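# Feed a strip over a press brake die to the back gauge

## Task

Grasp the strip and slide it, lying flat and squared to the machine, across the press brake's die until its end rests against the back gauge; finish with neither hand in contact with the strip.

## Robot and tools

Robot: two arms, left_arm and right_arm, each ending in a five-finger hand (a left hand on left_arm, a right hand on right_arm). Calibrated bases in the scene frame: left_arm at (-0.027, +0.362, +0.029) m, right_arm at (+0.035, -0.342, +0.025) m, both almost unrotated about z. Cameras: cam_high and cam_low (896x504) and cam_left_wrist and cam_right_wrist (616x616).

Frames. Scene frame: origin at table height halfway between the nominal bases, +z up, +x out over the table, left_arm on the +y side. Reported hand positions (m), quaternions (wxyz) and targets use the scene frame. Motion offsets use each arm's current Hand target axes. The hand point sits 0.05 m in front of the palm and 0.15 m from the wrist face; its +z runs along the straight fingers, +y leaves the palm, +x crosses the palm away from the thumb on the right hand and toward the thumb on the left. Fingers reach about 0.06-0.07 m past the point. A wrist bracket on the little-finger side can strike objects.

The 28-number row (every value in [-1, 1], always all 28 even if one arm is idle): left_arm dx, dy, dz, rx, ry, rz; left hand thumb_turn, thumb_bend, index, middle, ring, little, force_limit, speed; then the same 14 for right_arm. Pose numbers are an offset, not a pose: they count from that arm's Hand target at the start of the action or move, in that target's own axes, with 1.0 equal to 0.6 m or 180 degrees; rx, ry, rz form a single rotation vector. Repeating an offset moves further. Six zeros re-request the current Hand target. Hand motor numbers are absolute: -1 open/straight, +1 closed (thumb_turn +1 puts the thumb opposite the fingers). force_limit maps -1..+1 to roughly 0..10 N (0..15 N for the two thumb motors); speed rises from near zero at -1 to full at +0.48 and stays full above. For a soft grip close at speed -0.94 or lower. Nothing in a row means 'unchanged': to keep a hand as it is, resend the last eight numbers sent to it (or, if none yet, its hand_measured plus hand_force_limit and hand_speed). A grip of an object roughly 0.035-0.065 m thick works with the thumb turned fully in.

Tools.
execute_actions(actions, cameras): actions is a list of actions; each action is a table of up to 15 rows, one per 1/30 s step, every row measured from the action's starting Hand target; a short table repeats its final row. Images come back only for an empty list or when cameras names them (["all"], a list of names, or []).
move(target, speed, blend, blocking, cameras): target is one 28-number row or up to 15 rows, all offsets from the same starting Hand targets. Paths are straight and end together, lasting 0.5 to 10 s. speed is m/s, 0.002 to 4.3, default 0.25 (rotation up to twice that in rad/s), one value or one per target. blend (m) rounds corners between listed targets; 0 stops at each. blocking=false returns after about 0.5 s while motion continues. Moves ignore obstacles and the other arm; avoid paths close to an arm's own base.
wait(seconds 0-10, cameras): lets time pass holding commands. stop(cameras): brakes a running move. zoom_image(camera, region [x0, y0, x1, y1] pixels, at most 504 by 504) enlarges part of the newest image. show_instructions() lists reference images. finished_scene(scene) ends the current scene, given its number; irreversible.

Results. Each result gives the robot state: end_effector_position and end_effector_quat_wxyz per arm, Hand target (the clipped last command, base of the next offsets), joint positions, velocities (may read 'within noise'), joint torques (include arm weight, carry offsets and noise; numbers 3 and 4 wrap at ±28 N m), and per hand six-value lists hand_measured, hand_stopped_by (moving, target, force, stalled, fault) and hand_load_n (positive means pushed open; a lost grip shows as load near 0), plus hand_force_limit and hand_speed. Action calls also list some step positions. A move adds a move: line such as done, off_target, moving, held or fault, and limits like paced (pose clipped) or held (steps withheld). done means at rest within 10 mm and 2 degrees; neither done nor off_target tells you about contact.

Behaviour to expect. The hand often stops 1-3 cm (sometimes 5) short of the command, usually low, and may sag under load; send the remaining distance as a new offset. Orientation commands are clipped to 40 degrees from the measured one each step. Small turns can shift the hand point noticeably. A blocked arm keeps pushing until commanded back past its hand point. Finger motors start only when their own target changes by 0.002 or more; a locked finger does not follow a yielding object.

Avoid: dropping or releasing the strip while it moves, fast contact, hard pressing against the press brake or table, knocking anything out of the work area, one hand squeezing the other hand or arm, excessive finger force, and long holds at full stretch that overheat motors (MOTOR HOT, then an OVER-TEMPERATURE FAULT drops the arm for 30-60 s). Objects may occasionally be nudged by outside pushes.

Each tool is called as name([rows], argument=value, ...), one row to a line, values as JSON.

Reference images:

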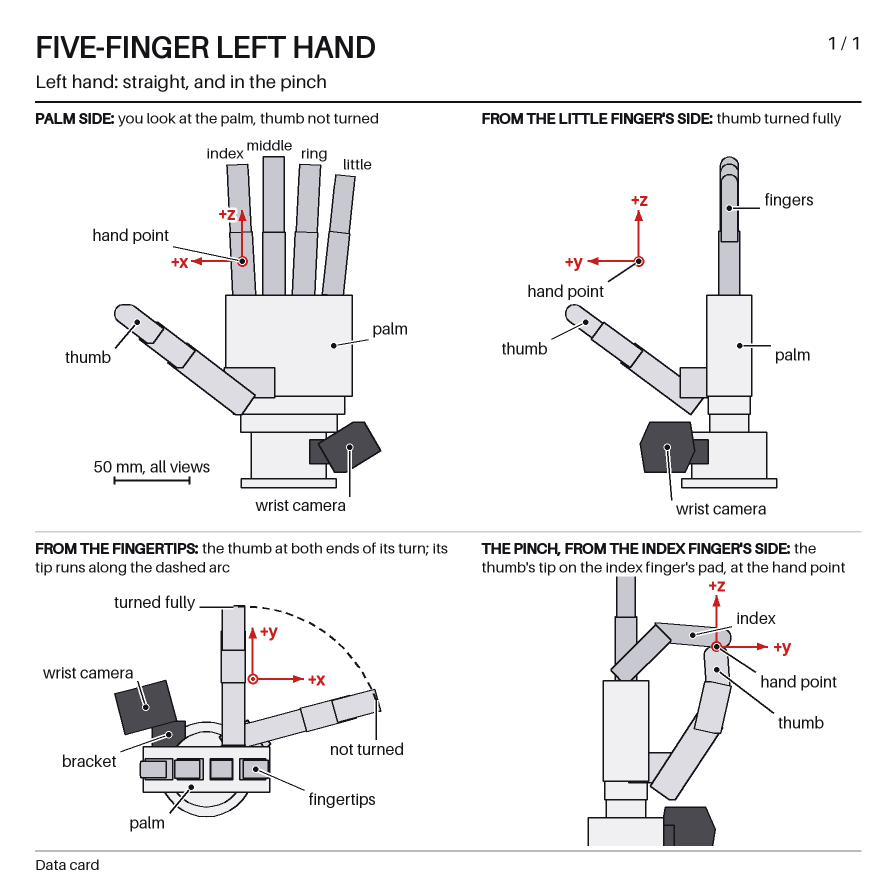

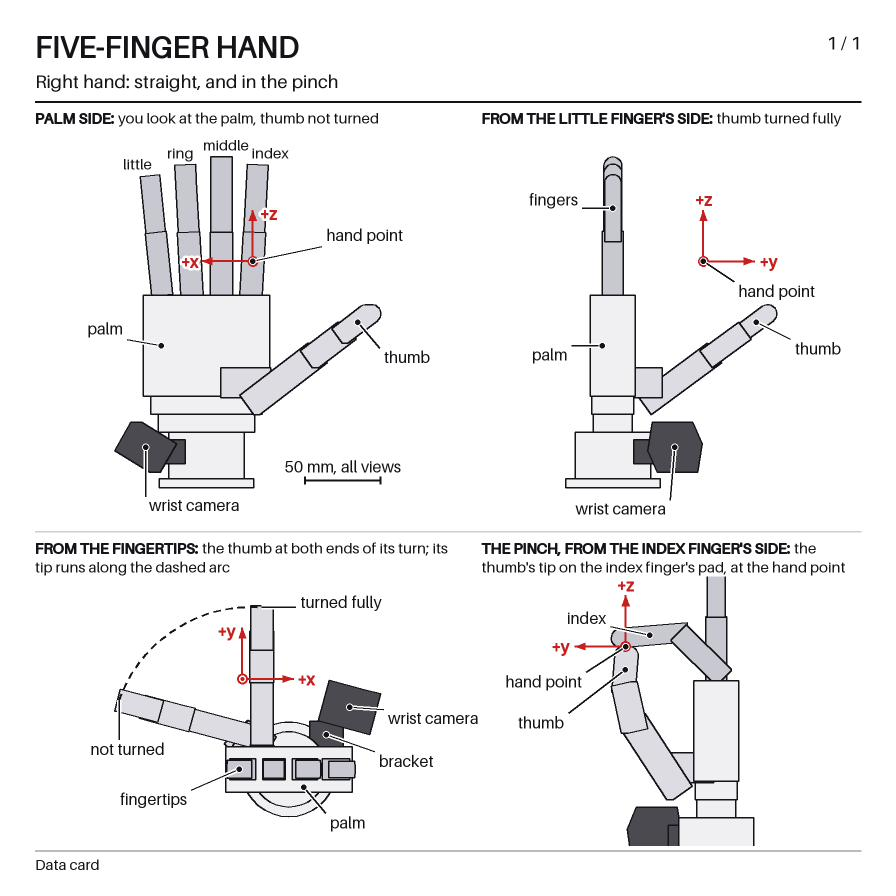

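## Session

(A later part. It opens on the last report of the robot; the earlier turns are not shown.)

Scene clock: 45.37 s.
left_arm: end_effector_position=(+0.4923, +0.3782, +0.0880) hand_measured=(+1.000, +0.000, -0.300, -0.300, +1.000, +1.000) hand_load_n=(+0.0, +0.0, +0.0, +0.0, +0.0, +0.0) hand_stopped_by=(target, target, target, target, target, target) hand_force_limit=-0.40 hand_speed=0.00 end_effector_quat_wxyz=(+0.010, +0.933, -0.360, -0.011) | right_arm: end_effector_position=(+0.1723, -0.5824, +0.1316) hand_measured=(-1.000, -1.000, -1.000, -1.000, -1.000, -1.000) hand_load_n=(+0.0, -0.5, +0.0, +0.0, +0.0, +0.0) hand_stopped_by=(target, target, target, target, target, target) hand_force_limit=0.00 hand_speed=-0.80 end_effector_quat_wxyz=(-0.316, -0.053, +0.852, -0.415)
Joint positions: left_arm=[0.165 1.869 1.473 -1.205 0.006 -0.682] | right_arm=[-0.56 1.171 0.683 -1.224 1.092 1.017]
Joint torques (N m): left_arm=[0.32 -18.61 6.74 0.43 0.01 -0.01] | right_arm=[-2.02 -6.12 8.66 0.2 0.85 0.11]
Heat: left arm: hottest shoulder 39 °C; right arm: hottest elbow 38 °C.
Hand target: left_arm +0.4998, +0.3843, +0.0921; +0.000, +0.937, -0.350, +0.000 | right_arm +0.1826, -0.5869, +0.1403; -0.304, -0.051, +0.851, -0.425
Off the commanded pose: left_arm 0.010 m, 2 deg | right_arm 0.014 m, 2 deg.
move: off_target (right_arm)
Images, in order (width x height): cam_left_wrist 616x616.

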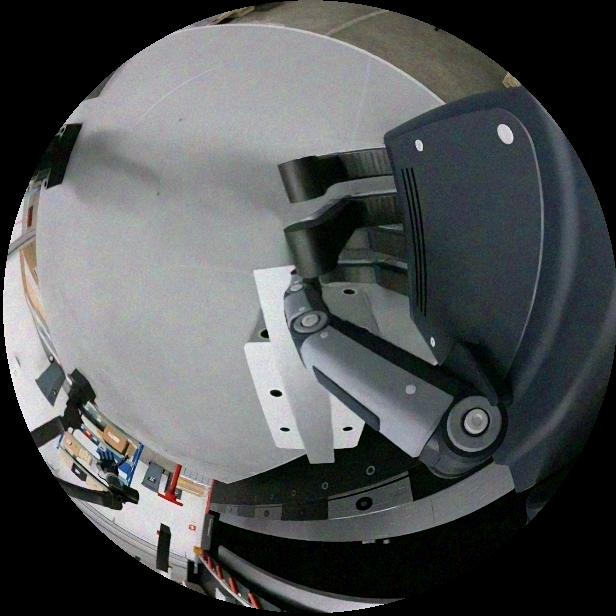

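move([
  [0,0,0,0,0,0,1,0.0,0.05,0.7,1,1,-0.6,-0.88,0,0,0,0,0,0,-1,-1,-1,-1,-1,-1,0,-0.8],
], cameras=["cam_left_wrist","cam_low"], speed=0.06)

zoom_image(camera="cam_left_wrist", region=[176, 220, 416, 460])

zoom_image(camera="cam_low", region=[380, 250, 450, 320])

Scene clock: 47.53 s.
left_arm: end_effector_position=(+0.4927, +0.3783, +0.0879) hand_measured=(+1.000, +0.000, +0.050, +0.178, +1.000, +1.000) hand_load_n=(+0.0, +1.0, +0.0, +1.5, +0.0, +0.0) hand_stopped_by=(target, target, target, force, target, target) hand_force_limit=-0.60 hand_speed=-0.88 end_effector_quat_wxyz=(+0.010, +0.933, -0.360, -0.010) | right_arm: end_effector_position=(+0.1723, -0.5824, +0.1316) hand_measured=(-1.000, -1.000, -1.000, -1.000, -1.000, -1.000) hand_load_n=(+0.0, +0.0, +0.0, +0.0, +0.0, +0.0) hand_stopped_by=(target, target, target, target, target, target) hand_force_limit=0.00 hand_speed=-0.80 end_effector_quat_wxyz=(-0.316, -0.053, +0.852, -0.415)
Joint positions: left_arm=[0.165 1.869 1.473 -1.203 0.006 -0.682] | right_arm=[-0.56 1.171 0.683 -1.224 1.092 1.017]
Joint torques (N m): left_arm=[0.44 -18.67 6.8 0.38 0.01 -0.01] | right_arm=[-1.96 -6.18 8.65 0.2 0.84 0.12]
Heat: left arm: hottest shoulder 39 °C; right arm: hottest elbow 39 °C.
Hand target: left_arm +0.4998, +0.3843, +0.0921; +0.000, +0.937, -0.350, +0.000 | right_arm +0.1826, -0.5869, +0.1403; -0.304, -0.051, +0.851, -0.425
Off the commanded pose: left_arm 0.010 m, 2 deg | right_arm 0.014 m, 2 deg.
move: off_target (right_arm)
Images, in order (width x height): cam_low 896x504, cam_left_wrist 616x616.

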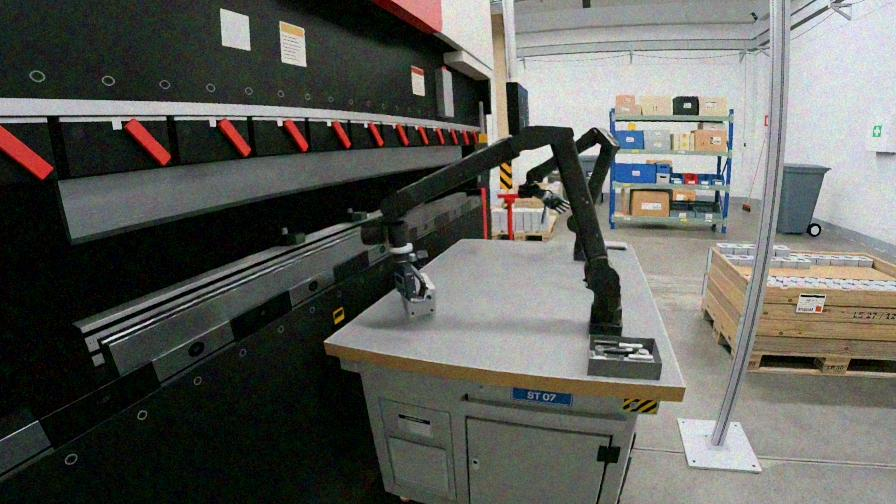

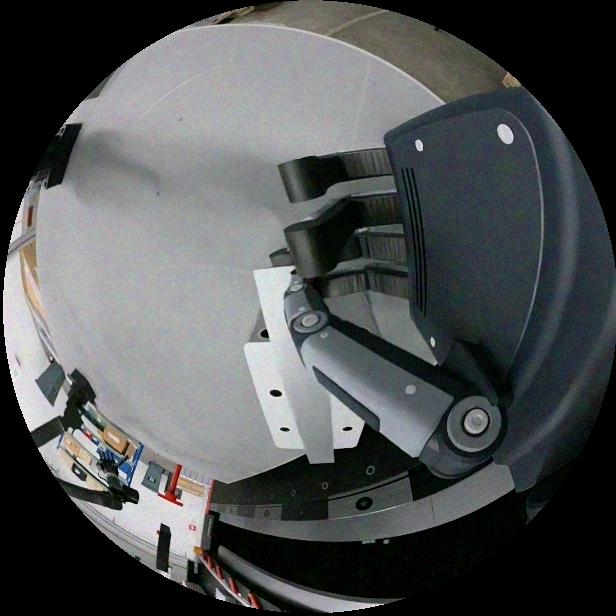

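Scaled by 2.100 from the camera's 616x616 image, which has a finer 880x880 frame.

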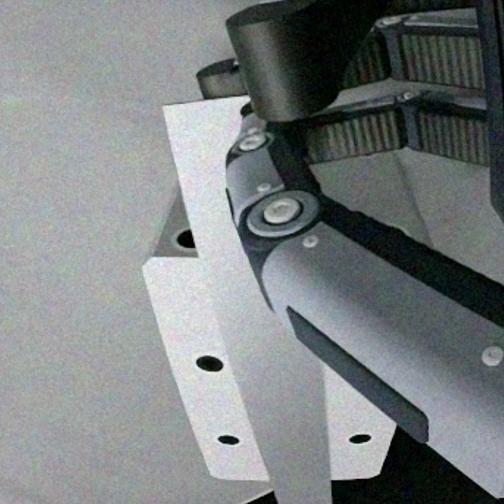

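Scaled by 7.200 from the camera's 896x504 image, which has a finer 1280x720 frame.

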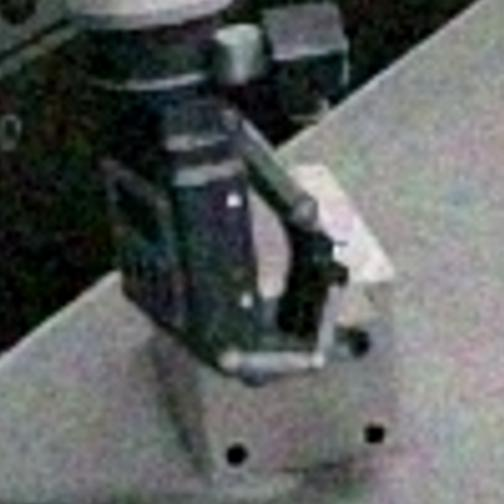

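move([
  [0,0,0,0,0,0,1,0.0,0.7,0.7,1,1,-0.5,-0.9,0,0,0,0,0,0,-1,-1,-1,-1,-1,-1,0,-0.8],
], cameras=["cam_left_wrist","cam_low"], speed=0.06)

zoom_image(camera="cam_left_wrist", region=[176, 220, 416, 460])

zoom_image(camera="cam_low", region=[380, 250, 450, 320])

Scene clock: 48.93 s.
left_arm: end_effector_position=(+0.4927, +0.3786, +0.0878) hand_measured=(+1.000, +0.000, +0.196, +0.178, +1.000, +1.000) hand_load_n=(-0.5, +1.0, +4.5, +0.5, +0.0, +0.0) hand_stopped_by=(target, target, force, force, target, target) hand_force_limit=-0.50 hand_speed=-0.90 end_effector_quat_wxyz=(+0.009, +0.933, -0.360, -0.011) | right_arm: end_effector_position=(+0.1723, -0.5824, +0.1316) hand_measured=(-1.000, -1.000, -1.000, -1.000, -1.000, -1.000) hand_load_n=(+0.0, +0.0, +0.0, +0.0, +0.0, +0.0) hand_stopped_by=(target, target, target, target, target, target) hand_force_limit=0.00 hand_speed=-0.80 end_effector_quat_wxyz=(-0.316, -0.053, +0.852, -0.415)
Joint positions: left_arm=[0.165 1.869 1.473 -1.203 0.005 -0.682] | right_arm=[-0.56 1.171 0.683 -1.224 1.092 1.017]
Joint torques (N m): left_arm=[0.62 -18.49 6.72 0.34 0.01 -0.03] | right_arm=[-2.02 -6.18 8.66 0.2 0.85 0.12]
Heat: left arm: hottest shoulder 39 °C; right arm: hottest elbow 39 °C.
Hand target: left_arm +0.4998, +0.3843, +0.0921; +0.000, +0.937, -0.350, +0.000 | right_arm +0.1826, -0.5869, +0.1403; -0.304, -0.051, +0.851, -0.425
Off the commanded pose: left_arm 0.010 m, 2 deg | right_arm 0.014 m, 2 deg.
move: off_target (right_arm)
Images, in order (width x height): cam_low 896x504, cam_left_wrist 616x616.

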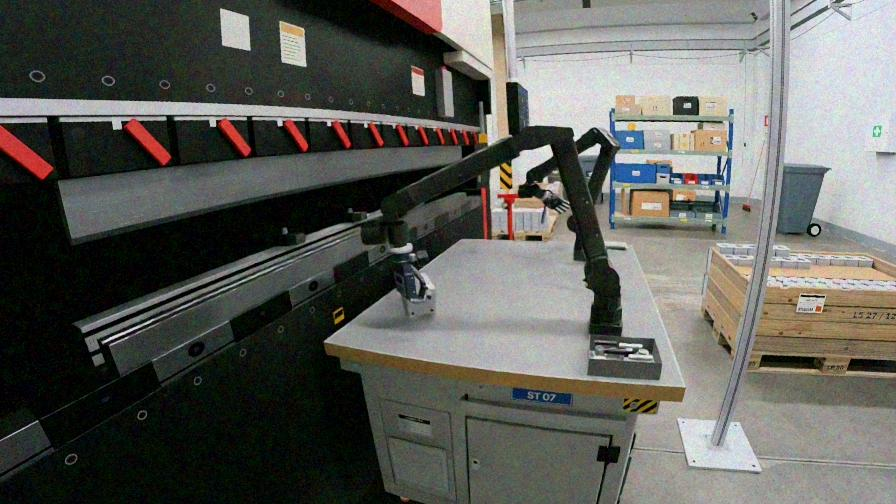

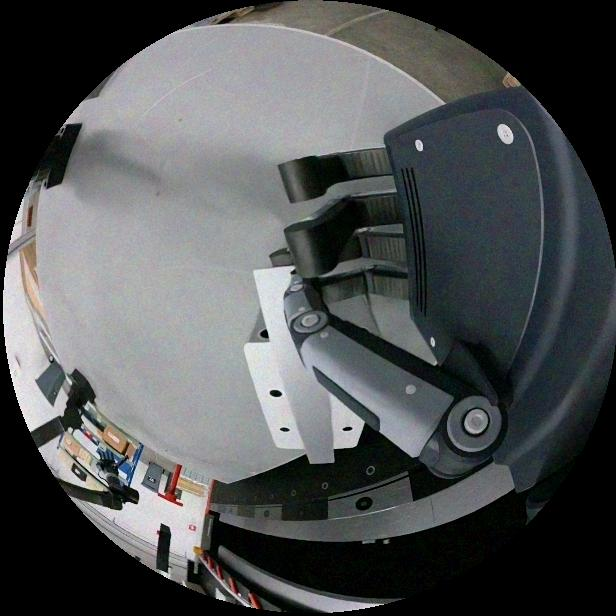

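Scaled by 2.100 from the camera's 616x616 image, which has a finer 880x880 frame.

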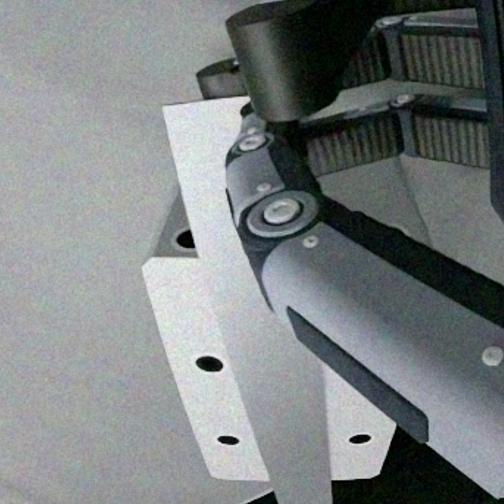

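Scaled by 7.200 from the camera's 896x504 image, which has a finer 1280x720 frame.

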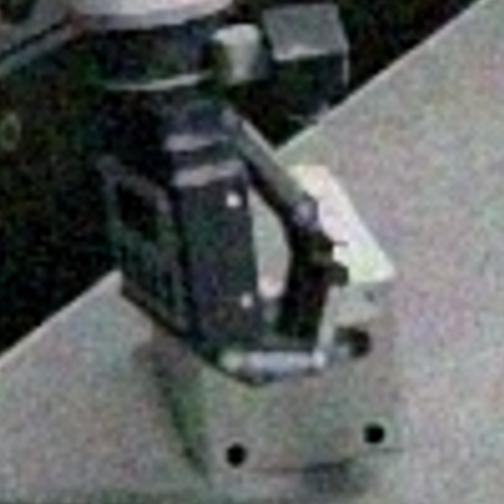

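move([
  [0,0,0,0,0,0,1,0.0,0.7,0.75,1,1,-0.25,-0.9,0,0,0,0,0,0,-1,-1,-1,-1,-1,-1,0,-0.8],
], cameras=[], speed=0.06)

Scene clock: 49.90 s.
left_arm: end_effector_position=(+0.4927, +0.3791, +0.0879) hand_measured=(+1.000, +0.000, +0.196, +0.194, +1.000, +1.000) hand_load_n=(-0.5, +1.0, +1.5, +4.5, +0.0, +0.0) hand_stopped_by=(target, target, force, force, target, target) hand_force_limit=-0.25 hand_speed=-0.90 end_effector_quat_wxyz=(+0.010, +0.933, -0.359, -0.010) | right_arm: end_effector_position=(+0.1723, -0.5824, +0.1316) hand_measured=(-1.000, -1.000, -1.000, -1.000, -1.000, -1.000) hand_load_n=(+0.0, +0.0, +0.0, +0.0, +0.0, -0.5) hand_stopped_by=(target, target, target, target, target, target) hand_force_limit=0.00 hand_speed=-0.80 end_effector_quat_wxyz=(-0.316, -0.053, +0.852, -0.415)
Joint positions: left_arm=[0.166 1.869 1.473 -1.203 0.006 -0.682] | right_arm=[-0.56 1.171 0.683 -1.224 1.092 1.017]
Joint torques (N m): left_arm=[0.5 -18.43 6.72 0.27 0.01 -0.01] | right_arm=[-2.02 -6.07 8.65 0.2 0.85 0.12]
Heat: left arm: hottest shoulder 39 °C; right arm: hottest elbow 39 °C.
Hand target: left_arm +0.4998, +0.3843, +0.0921; +0.000, +0.937, -0.350, +0.000 | right_arm +0.1826, -0.5869, +0.1403; -0.304, -0.051, +0.851, -0.425
Off the commanded pose: left_arm 0.010 m, 2 deg | right_arm 0.014 m, 2 deg.
move: off_target (right_arm)
No camera images: "cameras" was empty.

move(target=[0,0,-0.1,0,0,0,1,0.0,0.7,0.75,1,1,-0.25,-0.9,0,0,0,0,0,0,-1,-1,-1,-1,-1,-1,0,-0.8], speed=0.1, cameras=["cam_low","cam_high"])

Scene clock: 52.73 s.
left_arm: end_effector_position=(+0.4769, +0.3787, +0.1194) hand_measured=(+1.000, +0.000, +0.196, +0.194, +1.000, +1.000) hand_load_n=(+0.0, +2.0, +7.0, +2.5, +0.0, +0.0) hand_stopped_by=(target, target, force, force, target, target) hand_force_limit=-0.25 hand_speed=-0.90 end_effector_quat_wxyz=(+0.018, +0.935, -0.353, -0.038) | right_arm: end_effector_position=(+0.1723, -0.5824, +0.1316) hand_measured=(-1.000, -1.000, -1.000, -1.000, -1.000, -1.000) hand_load_n=(+0.0, +0.0, +0.0, +0.0, +0.0, +0.0) hand_stopped_by=(target, target, target, target, target, target) hand_force_limit=0.00 hand_speed=-0.80 end_effector_quat_wxyz=(-0.316, -0.053, +0.852, -0.415)
Joint positions: left_arm=[0.166 1.838 1.512 -1.329 -0.006 -0.694] | right_arm=[-0.56 1.171 0.683 -1.224 1.092 1.017]
Joint torques (N m): left_arm=[0.56 -20.01 10.5 -0.43 0.06 -0.02] | right_arm=[-2.02 -6.18 8.66 0.21 0.84 0.12]
Heat: left arm: hottest shoulder 40 °C; right arm: hottest elbow 39 °C.
Hand target: left_arm +0.4998, +0.3843, +0.1521; +0.000, +0.937, -0.350, +0.000 | right_arm +0.1826, -0.5869, +0.1403; -0.304, -0.051, +0.851, -0.425
Off the commanded pose: left_arm 0.040 m, 5 deg | right_arm 0.014 m, 2 deg.
move: off_target (left_arm, right_arm)
Images, in order (width x height): cam_high 896x504, cam_low 896x504.

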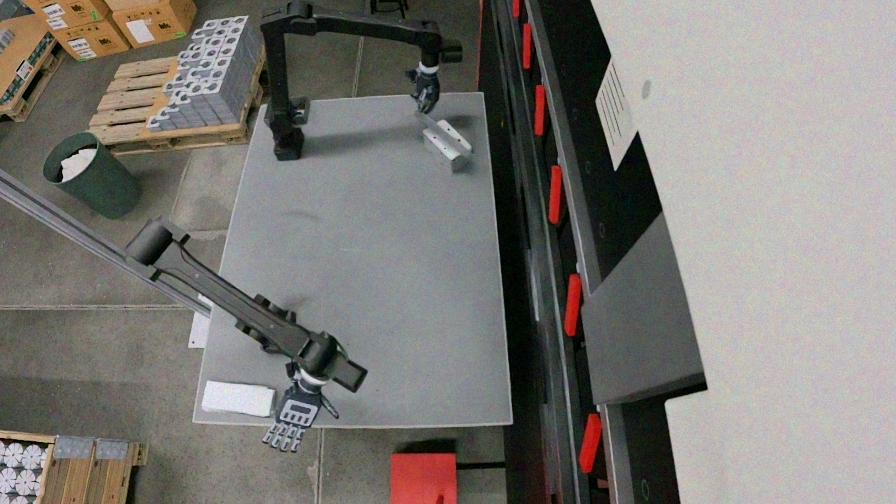

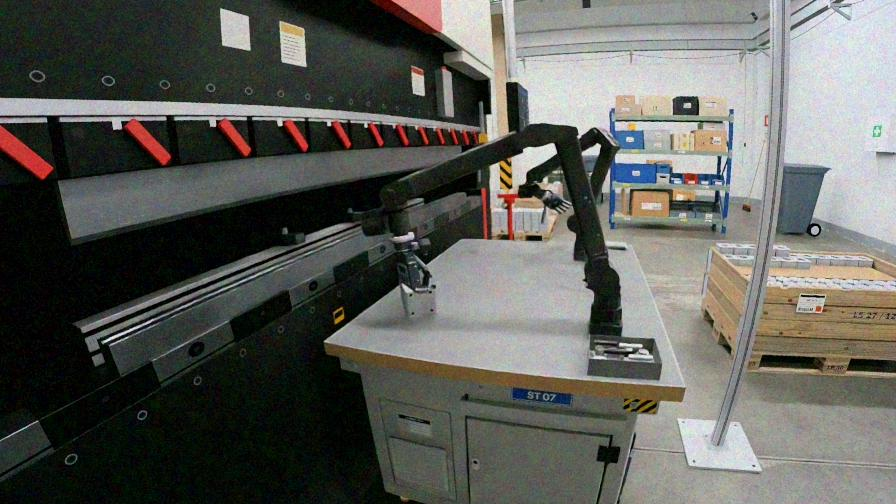

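move(target=[0,0,-0.16,0,0,0,1,0.0,0.7,0.75,1,1,-0.25,-0.9,0,0,0,0,0,0,-1,-1,-1,-1,-1,-1,0,-0.8], speed=0.12, cameras=["cam_low","cam_high","cam_left_wrist"])

zoom_image(camera="cam_low", region=[260, 200, 480, 340])

zoom_image(camera="cam_high", region=[390, 60, 510, 180])

Scene clock: 54.77 s.
left_arm: end_effector_position=(+0.4828, +0.3788, +0.2144) hand_measured=(+1.000, +0.000, +0.196, +0.194, +1.000, +1.000) hand_load_n=(+0.0, +2.0, +7.0, +2.5, +0.0, +0.0) hand_stopped_by=(target, target, force, force, target, target) hand_force_limit=-0.25 hand_speed=-0.90 end_effector_quat_wxyz=(+0.019, +0.934, -0.354, -0.039) | right_arm: end_effector_position=(+0.1723, -0.5824, +0.1316) hand_measured=(-1.000, -1.000, -1.000, -1.000, -1.000, -1.000) hand_load_n=(+0.0, +0.0, -0.5, +0.0, +0.0, +0.0) hand_stopped_by=(target, target, target, target, target, target) hand_force_limit=0.00 hand_speed=-0.80 end_effector_quat_wxyz=(-0.316, -0.053, +0.852, -0.415)
Joint positions: left_arm=[0.165 1.803 1.716 -1.57 -0.006 -0.694] | right_arm=[-0.56 1.171 0.683 -1.224 1.092 1.017]
Joint torques (N m): left_arm=[0.32 -19.66 11.26 -0.51 0.03 -0.03] | right_arm=[-2.02 -6.18 8.65 0.18 0.85 0.12]
Heat: left arm: hottest shoulder 40 °C; right arm: hottest elbow 39 °C.
Hand target: left_arm +0.4998, +0.3844, +0.2481; +0.000, +0.937, -0.350, +0.000 | right_arm +0.1826, -0.5869, +0.1403; -0.304, -0.051, +0.851, -0.425
Off the commanded pose: left_arm 0.038 m, 5 deg | right_arm 0.014 m, 2 deg.
move: off_target (left_arm, right_arm)
Images, in order (width x height): cam_high 896x504, cam_low 896x504, cam_left_wrist 616x616.

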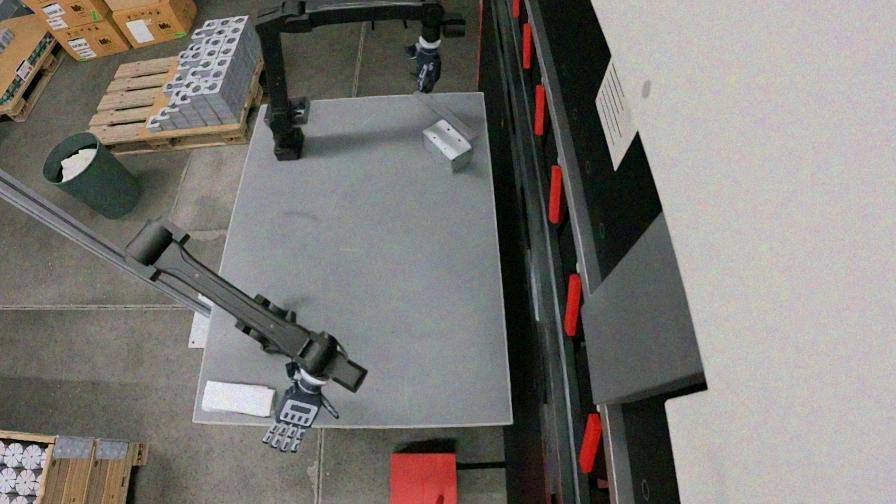

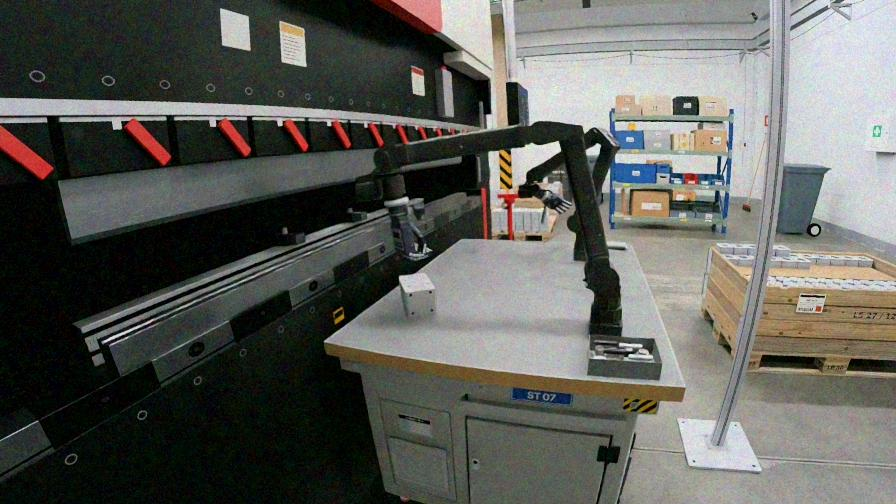

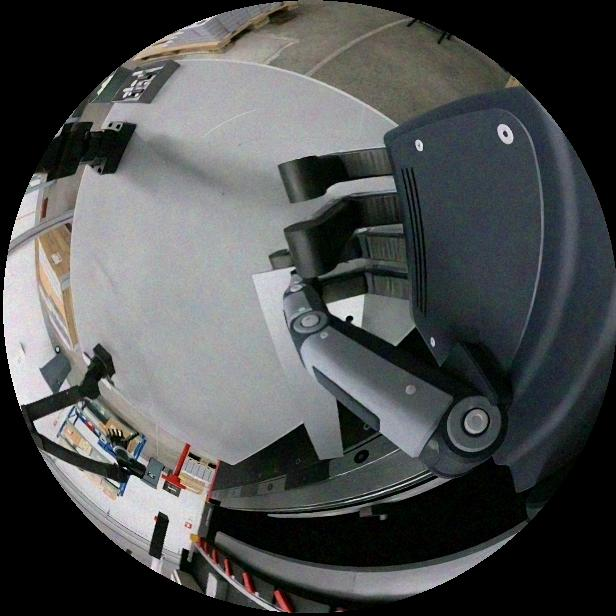

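Scaled by 2.291 from the camera's 896x504 image, which has a finer 1280x720 frame.

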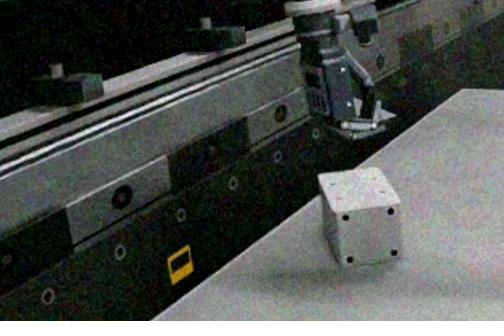

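Scaled by 4.200 from the camera's 896x504 image, which has a finer 1280x720 frame.

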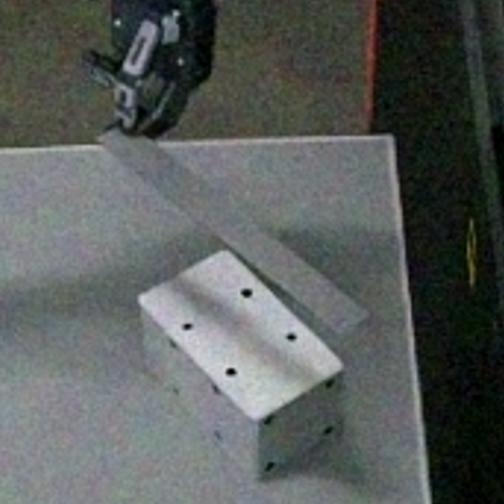

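move(target=[0.092,0.106,-0.05,0,0,-0.228,1,0.0,0.7,0.75,1,1,-0.25,-0.9,0,0,0,0,0,0,-1,-1,-1,-1,-1,-1,0,-0.8], speed=0.2, cameras=["cam_low","cam_high","cam_left_wrist"])

zoom_image(camera="cam_high", region=[390, 60, 550, 180])

Scene clock: 58.70 s.
left_arm: end_effector_position=(+0.4992, +0.3020, +0.2554) hand_measured=(+1.000, +0.000, +0.196, +0.194, +1.000, +1.000) hand_load_n=(+0.5, +2.0, +7.5, +2.5, +0.0, +0.0) hand_stopped_by=(target, target, force, force, target, target) hand_force_limit=-0.25 hand_speed=-0.90 end_effector_quat_wxyz=(-0.003, +1.000, -0.001, -0.024) | right_arm: end_effector_position=(+0.1723, -0.5824, +0.1316) hand_measured=(-1.000, -1.000, -1.000, -1.000, -1.000, -1.000) hand_load_n=(-0.5, +0.0, +0.0, +0.0, +0.0, +0.0) hand_stopped_by=(target, target, target, target, target, target) hand_force_limit=0.00 hand_speed=-0.80 end_effector_quat_wxyz=(-0.316, -0.053, +0.852, -0.415)
Joint positions: left_arm=[0.01 1.668 1.654 -1.605 -0.006 -1.57] | right_arm=[-0.56 1.171 0.683 -1.224 1.092 1.017]
Joint torques (N m): left_arm=[-0.21 -18.32 7.97 -0.31 0.07 -0.05] | right_arm=[-2.02 -6.18 8.64 0.21 0.85 0.12]
Heat: left arm: hottest shoulder 40 °C; right arm: hottest elbow 39 °C.
Hand target: left_arm +0.4997, +0.3002, +0.2781; +0.000, +1.000, +0.000, +0.000 | right_arm +0.1826, -0.5869, +0.1403; -0.304, -0.051, +0.851, -0.425
Off the commanded pose: left_arm 0.023 m, 3 deg | right_arm 0.014 m, 2 deg.
move: off_target (left_arm, right_arm)
Images, in order (width x height): cam_high 896x504, cam_low 896x504, cam_left_wrist 616x616.

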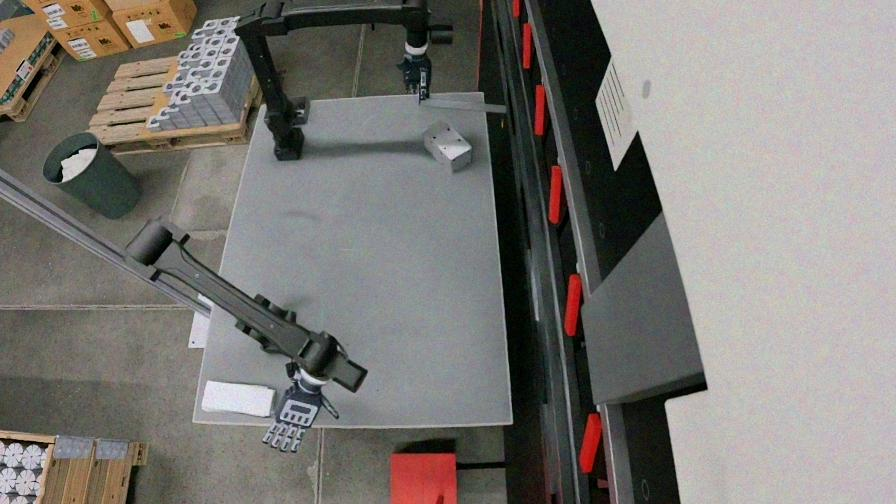

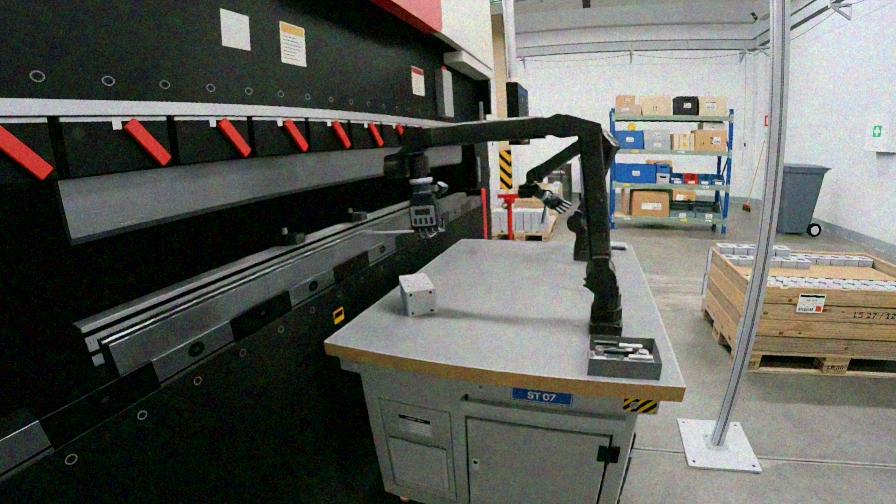

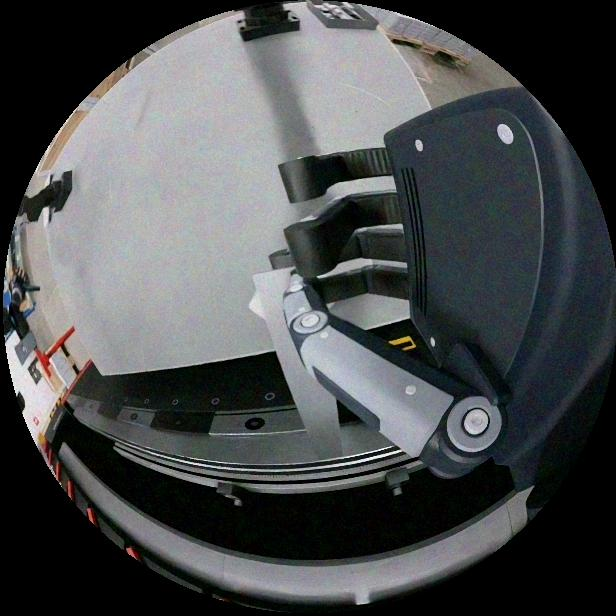

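Scaled by 3.150 from the camera's 896x504 image, which has a finer 1280x720 frame.

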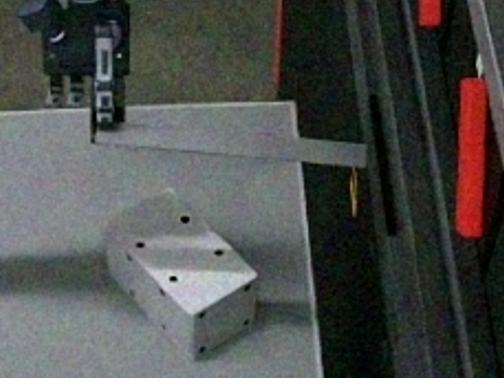

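move(target=[0.067,-0.192,0,0,0.015,0,1,0.0,0.7,0.75,1,1,-0.25,-0.9,0,0,0,0,0,0,-1,-1,-1,-1,-1,-1,0,-0.8], speed=0.15, cameras=["cam_low","cam_high","cam_left_wrist"])

zoom_image(camera="cam_high", region=[400, 50, 560, 170])

zoom_image(camera="cam_left_wrist", region=[230, 400, 410, 540])

zoom_image(camera="cam_low", region=[260, 170, 460, 290])

Scene clock: 64.43 s.
left_arm: end_effector_position=(+0.5204, +0.4079, +0.2539) hand_measured=(+1.000, +0.000, +0.196, +0.194, +1.000, +1.000) hand_load_n=(+0.0, +2.0, +7.0, +2.5, +0.0, +0.0) hand_stopped_by=(target, target, force, force, target, target) hand_force_limit=-0.25 hand_speed=-0.90 end_effector_quat_wxyz=(+0.002, +1.000, +0.003, -0.012) | right_arm: end_effector_position=(+0.1723, -0.5824, +0.1316) hand_measured=(-1.000, -1.000, -1.000, -1.000, -1.000, -1.000) hand_load_n=(+0.0, +0.0, +0.0, +0.0, +0.0, +0.0) hand_stopped_by=(target, target, target, target, target, target) hand_force_limit=0.00 hand_speed=-0.80 end_effector_quat_wxyz=(-0.316, -0.053, +0.852, -0.415)
Joint positions: left_arm=[0.214 1.735 1.736 -1.595 -0.001 -1.374] | right_arm=[-0.56 1.171 0.683 -1.224 1.092 1.017]
Joint torques (N m): left_arm=[0.79 -16.44 11.58 0.23 0.22 0.13] | right_arm=[-2.02 -6.12 8.66 0.2 0.84 0.12]
Heat: left arm: hottest shoulder 40 °C; right arm: hottest elbow 39 °C.
Hand target: left_arm +0.5399, +0.4154, +0.2780; +0.000, +1.000, +0.000, +0.023 | right_arm +0.1826, -0.5869, +0.1403; -0.304, -0.051, +0.851, -0.425
Off the commanded pose: left_arm 0.032 m, 4 deg | right_arm 0.014 m, 2 deg.
move: off_target (left_arm, right_arm)
Images, in order (width x height): cam_high 896x504, cam_low 896x504, cam_left_wrist 616x616.

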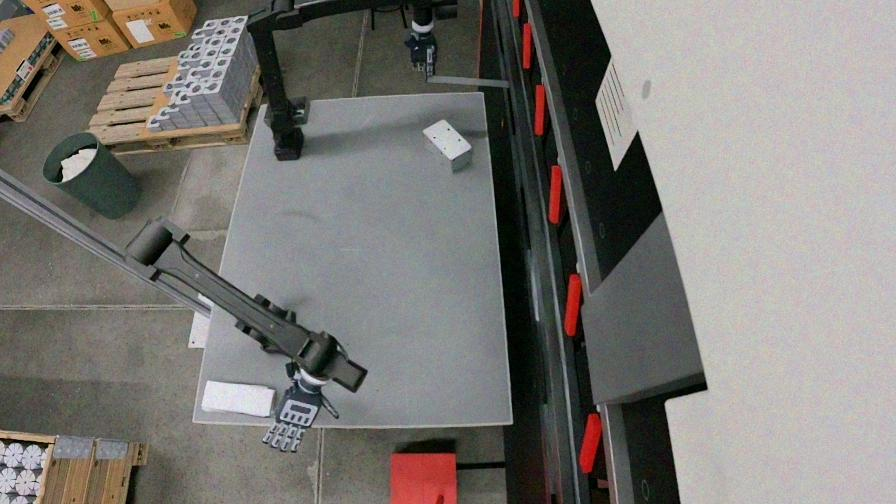

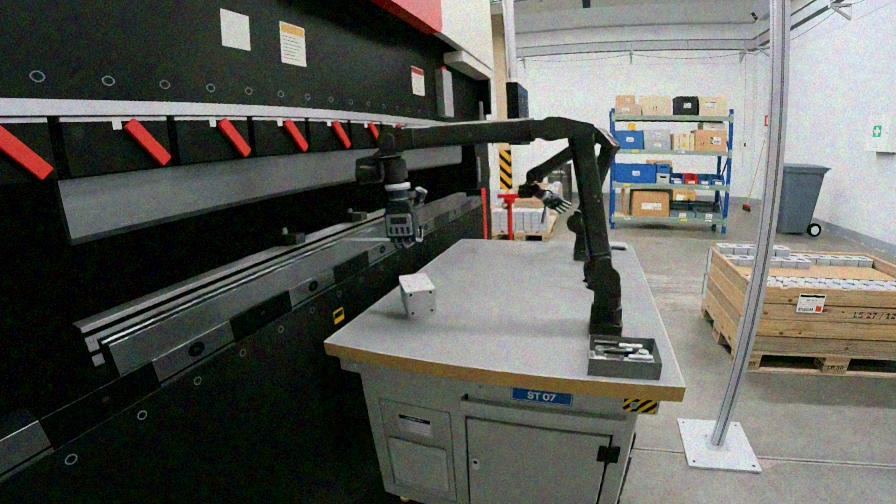

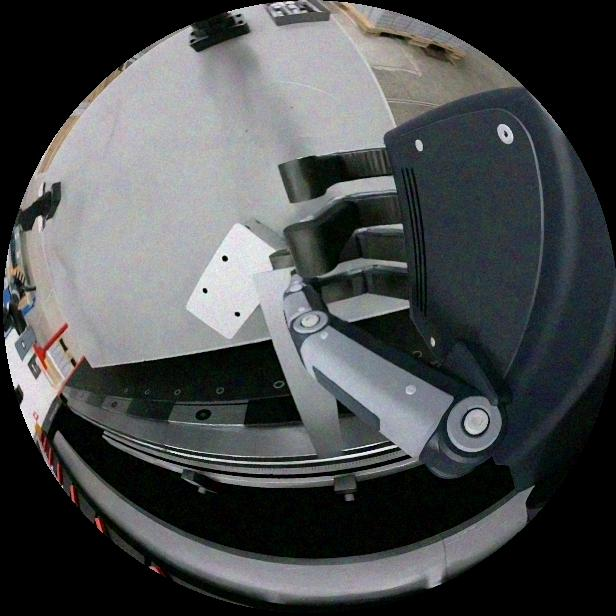

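Scaled by 3.150 from the camera's 896x504 image, which has a finer 1280x720 frame.

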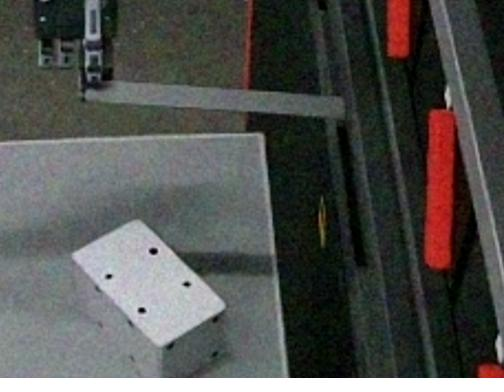

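Scaled by 2.800 from the camera's 616x616 image, which has a finer 880x880 frame.

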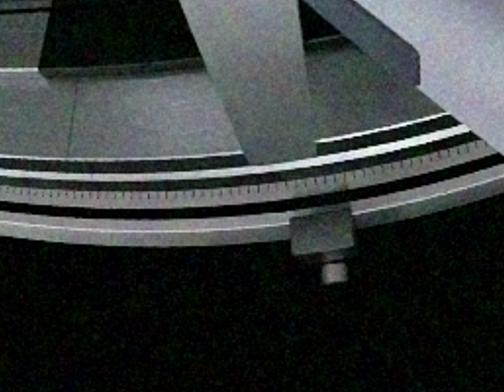

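Scaled by 2.520 from the camera's 896x504 image, which has a finer 1280x720 frame.

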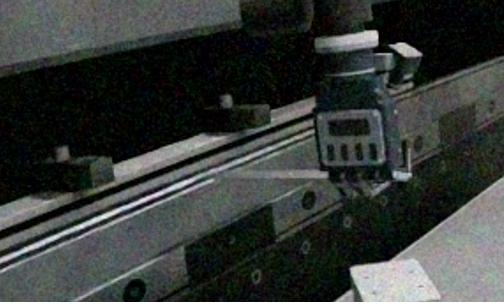

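move(target=[0.083,-0.02,0.006,0,0.006,-0.028,1,0.0,0.7,0.75,1,1,-0.25,-0.9,0,0,0,0,0,0,-1,-1,-1,-1,-1,-1,0,-0.8], speed=0.12, cameras=["cam_low","cam_high","cam_left_wrist"])

zoom_image(camera="cam_high", region=[420, 50, 540, 140])

zoom_image(camera="cam_left_wrist", region=[270, 420, 390, 520])

zoom_image(camera="cam_low", region=[270, 190, 420, 280])

Scene clock: 66.67 s.
left_arm: end_effector_position=(+0.5727, +0.4193, +0.2509) hand_measured=(+1.000, +0.000, +0.196, +0.194, +1.000, +1.000) hand_load_n=(+0.0, +2.0, +7.0, +2.5, +0.0, +0.0) hand_stopped_by=(target, target, force, force, target, target) hand_force_limit=-0.25 hand_speed=-0.90 end_effector_quat_wxyz=(+0.001, +0.999, +0.033, +0.002) | right_arm: end_effector_position=(+0.1723, -0.5824, +0.1316) hand_measured=(-1.000, -1.000, -1.000, -1.000, -1.000, -1.000) hand_load_n=(+0.0, +0.0, +0.0, -0.5, +0.0, +0.0) hand_stopped_by=(target, target, target, target, target, target) hand_force_limit=0.00 hand_speed=-0.80 end_effector_quat_wxyz=(-0.316, -0.053, +0.852, -0.415)
Joint positions: left_arm=[0.214 1.856 1.895 -1.607 0.002 -1.435] | right_arm=[-0.56 1.171 0.683 -1.224 1.092 1.017]
Joint torques (N m): left_arm=[0.85 -18.61 11.64 -0.18 0.26 -0.07] | right_arm=[-2.02 -6.18 8.65 0.2 0.85 0.12]
Heat: left arm: hottest shoulder 40 °C; right arm: hottest elbow 39 °C.
Hand target: left_arm +0.5898, +0.4274, +0.2768; +0.001, +0.998, +0.044, +0.033 | right_arm +0.1826, -0.5869, +0.1403; -0.304, -0.051, +0.851, -0.425
Off the commanded pose: left_arm 0.032 m, 4 deg | right_arm 0.014 m, 2 deg.
move: off_target (left_arm, right_arm)
Images, in order (width x height): cam_high 896x504, cam_low 896x504, cam_left_wrist 616x616.

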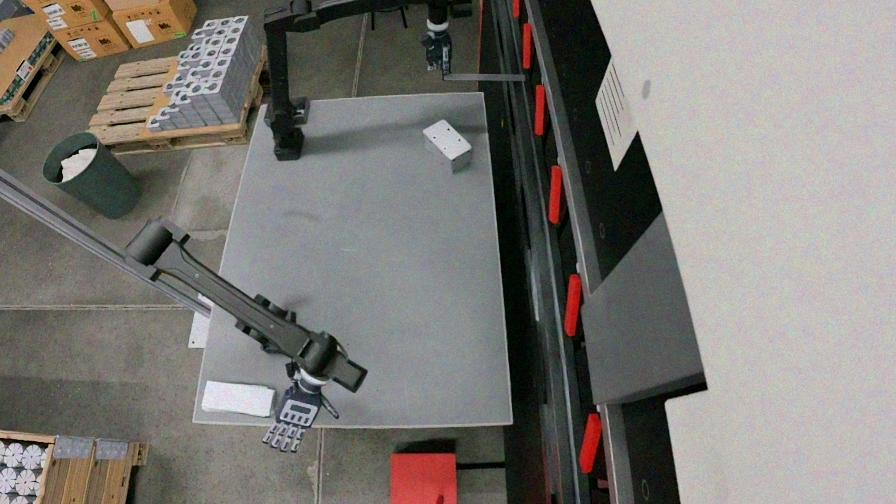

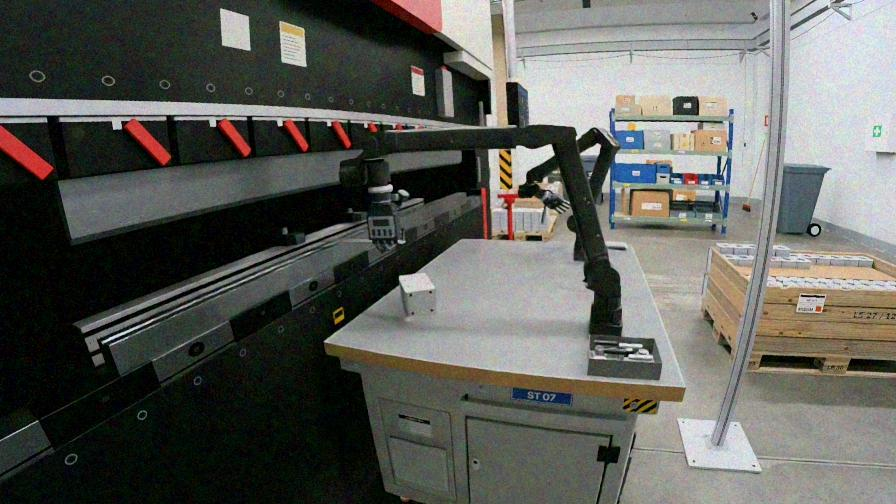

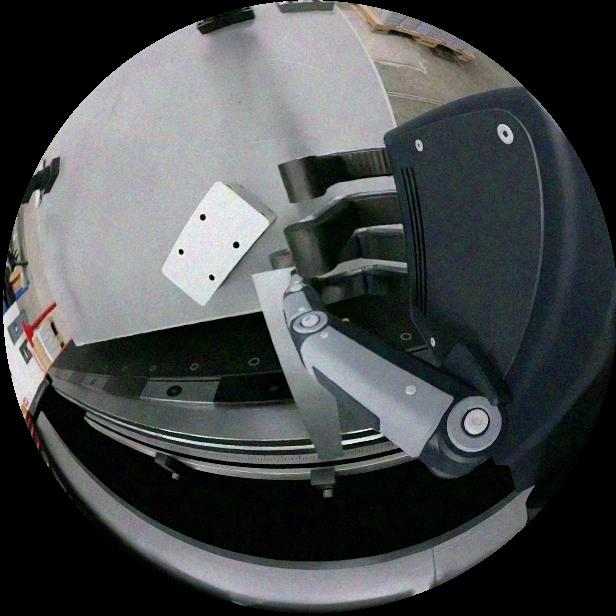

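Scaled by 4.200 from the camera's 896x504 image, which has a finer 1280x720 frame.

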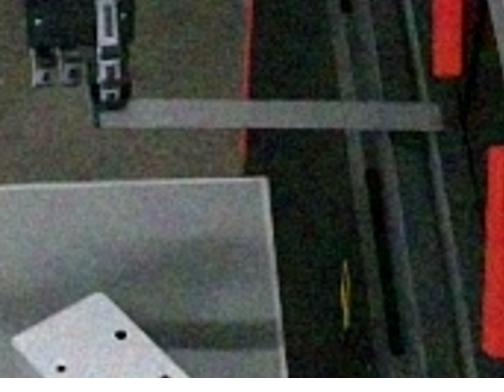

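Scaled by 4.200 from the camera's 616x616 image, which has a finer 880x880 frame.

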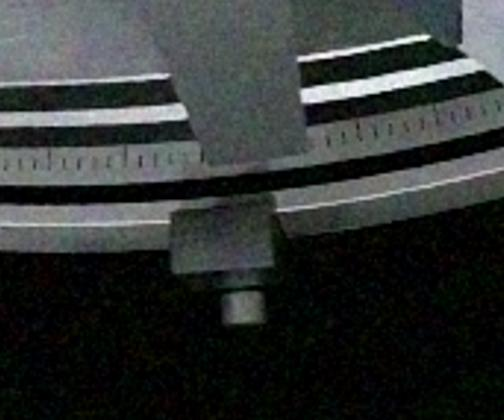

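Scaled by 3.360 from the camera's 896x504 image, which has a finer 1280x720 frame.

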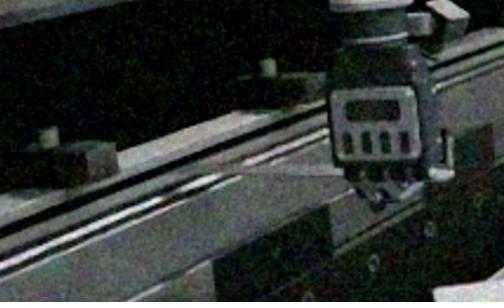

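zoom_image(camera="cam_left_wrist", region=[300, 430, 360, 490])

zoom_image(camera="cam_high", region=[440, 55, 540, 95])

Scaled by 8.400 from the camera's 616x616 image, which has a finer 880x880 frame.

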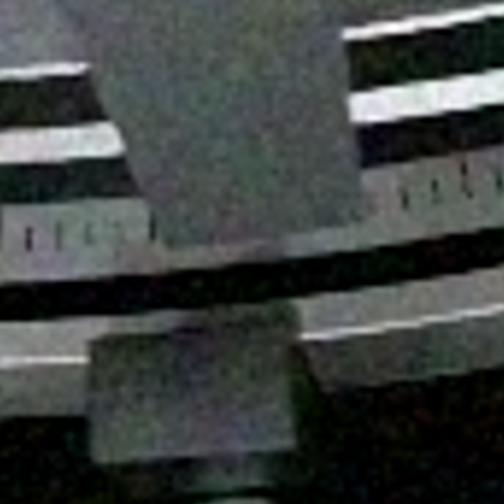

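Scaled by 5.040 from the camera's 896x504 image, which has a finer 1280x720 frame.

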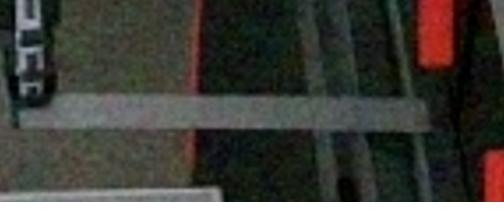

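zoom_image(camera="cam_low", region=[310, 215, 420, 265])

Scaled by 4.582 from the camera's 896x504 image, which has a finer 1280x720 frame.

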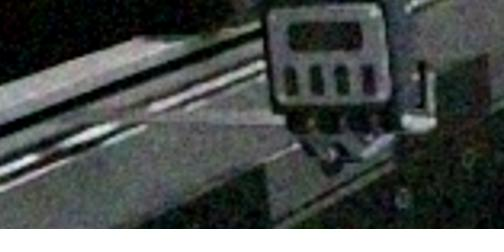

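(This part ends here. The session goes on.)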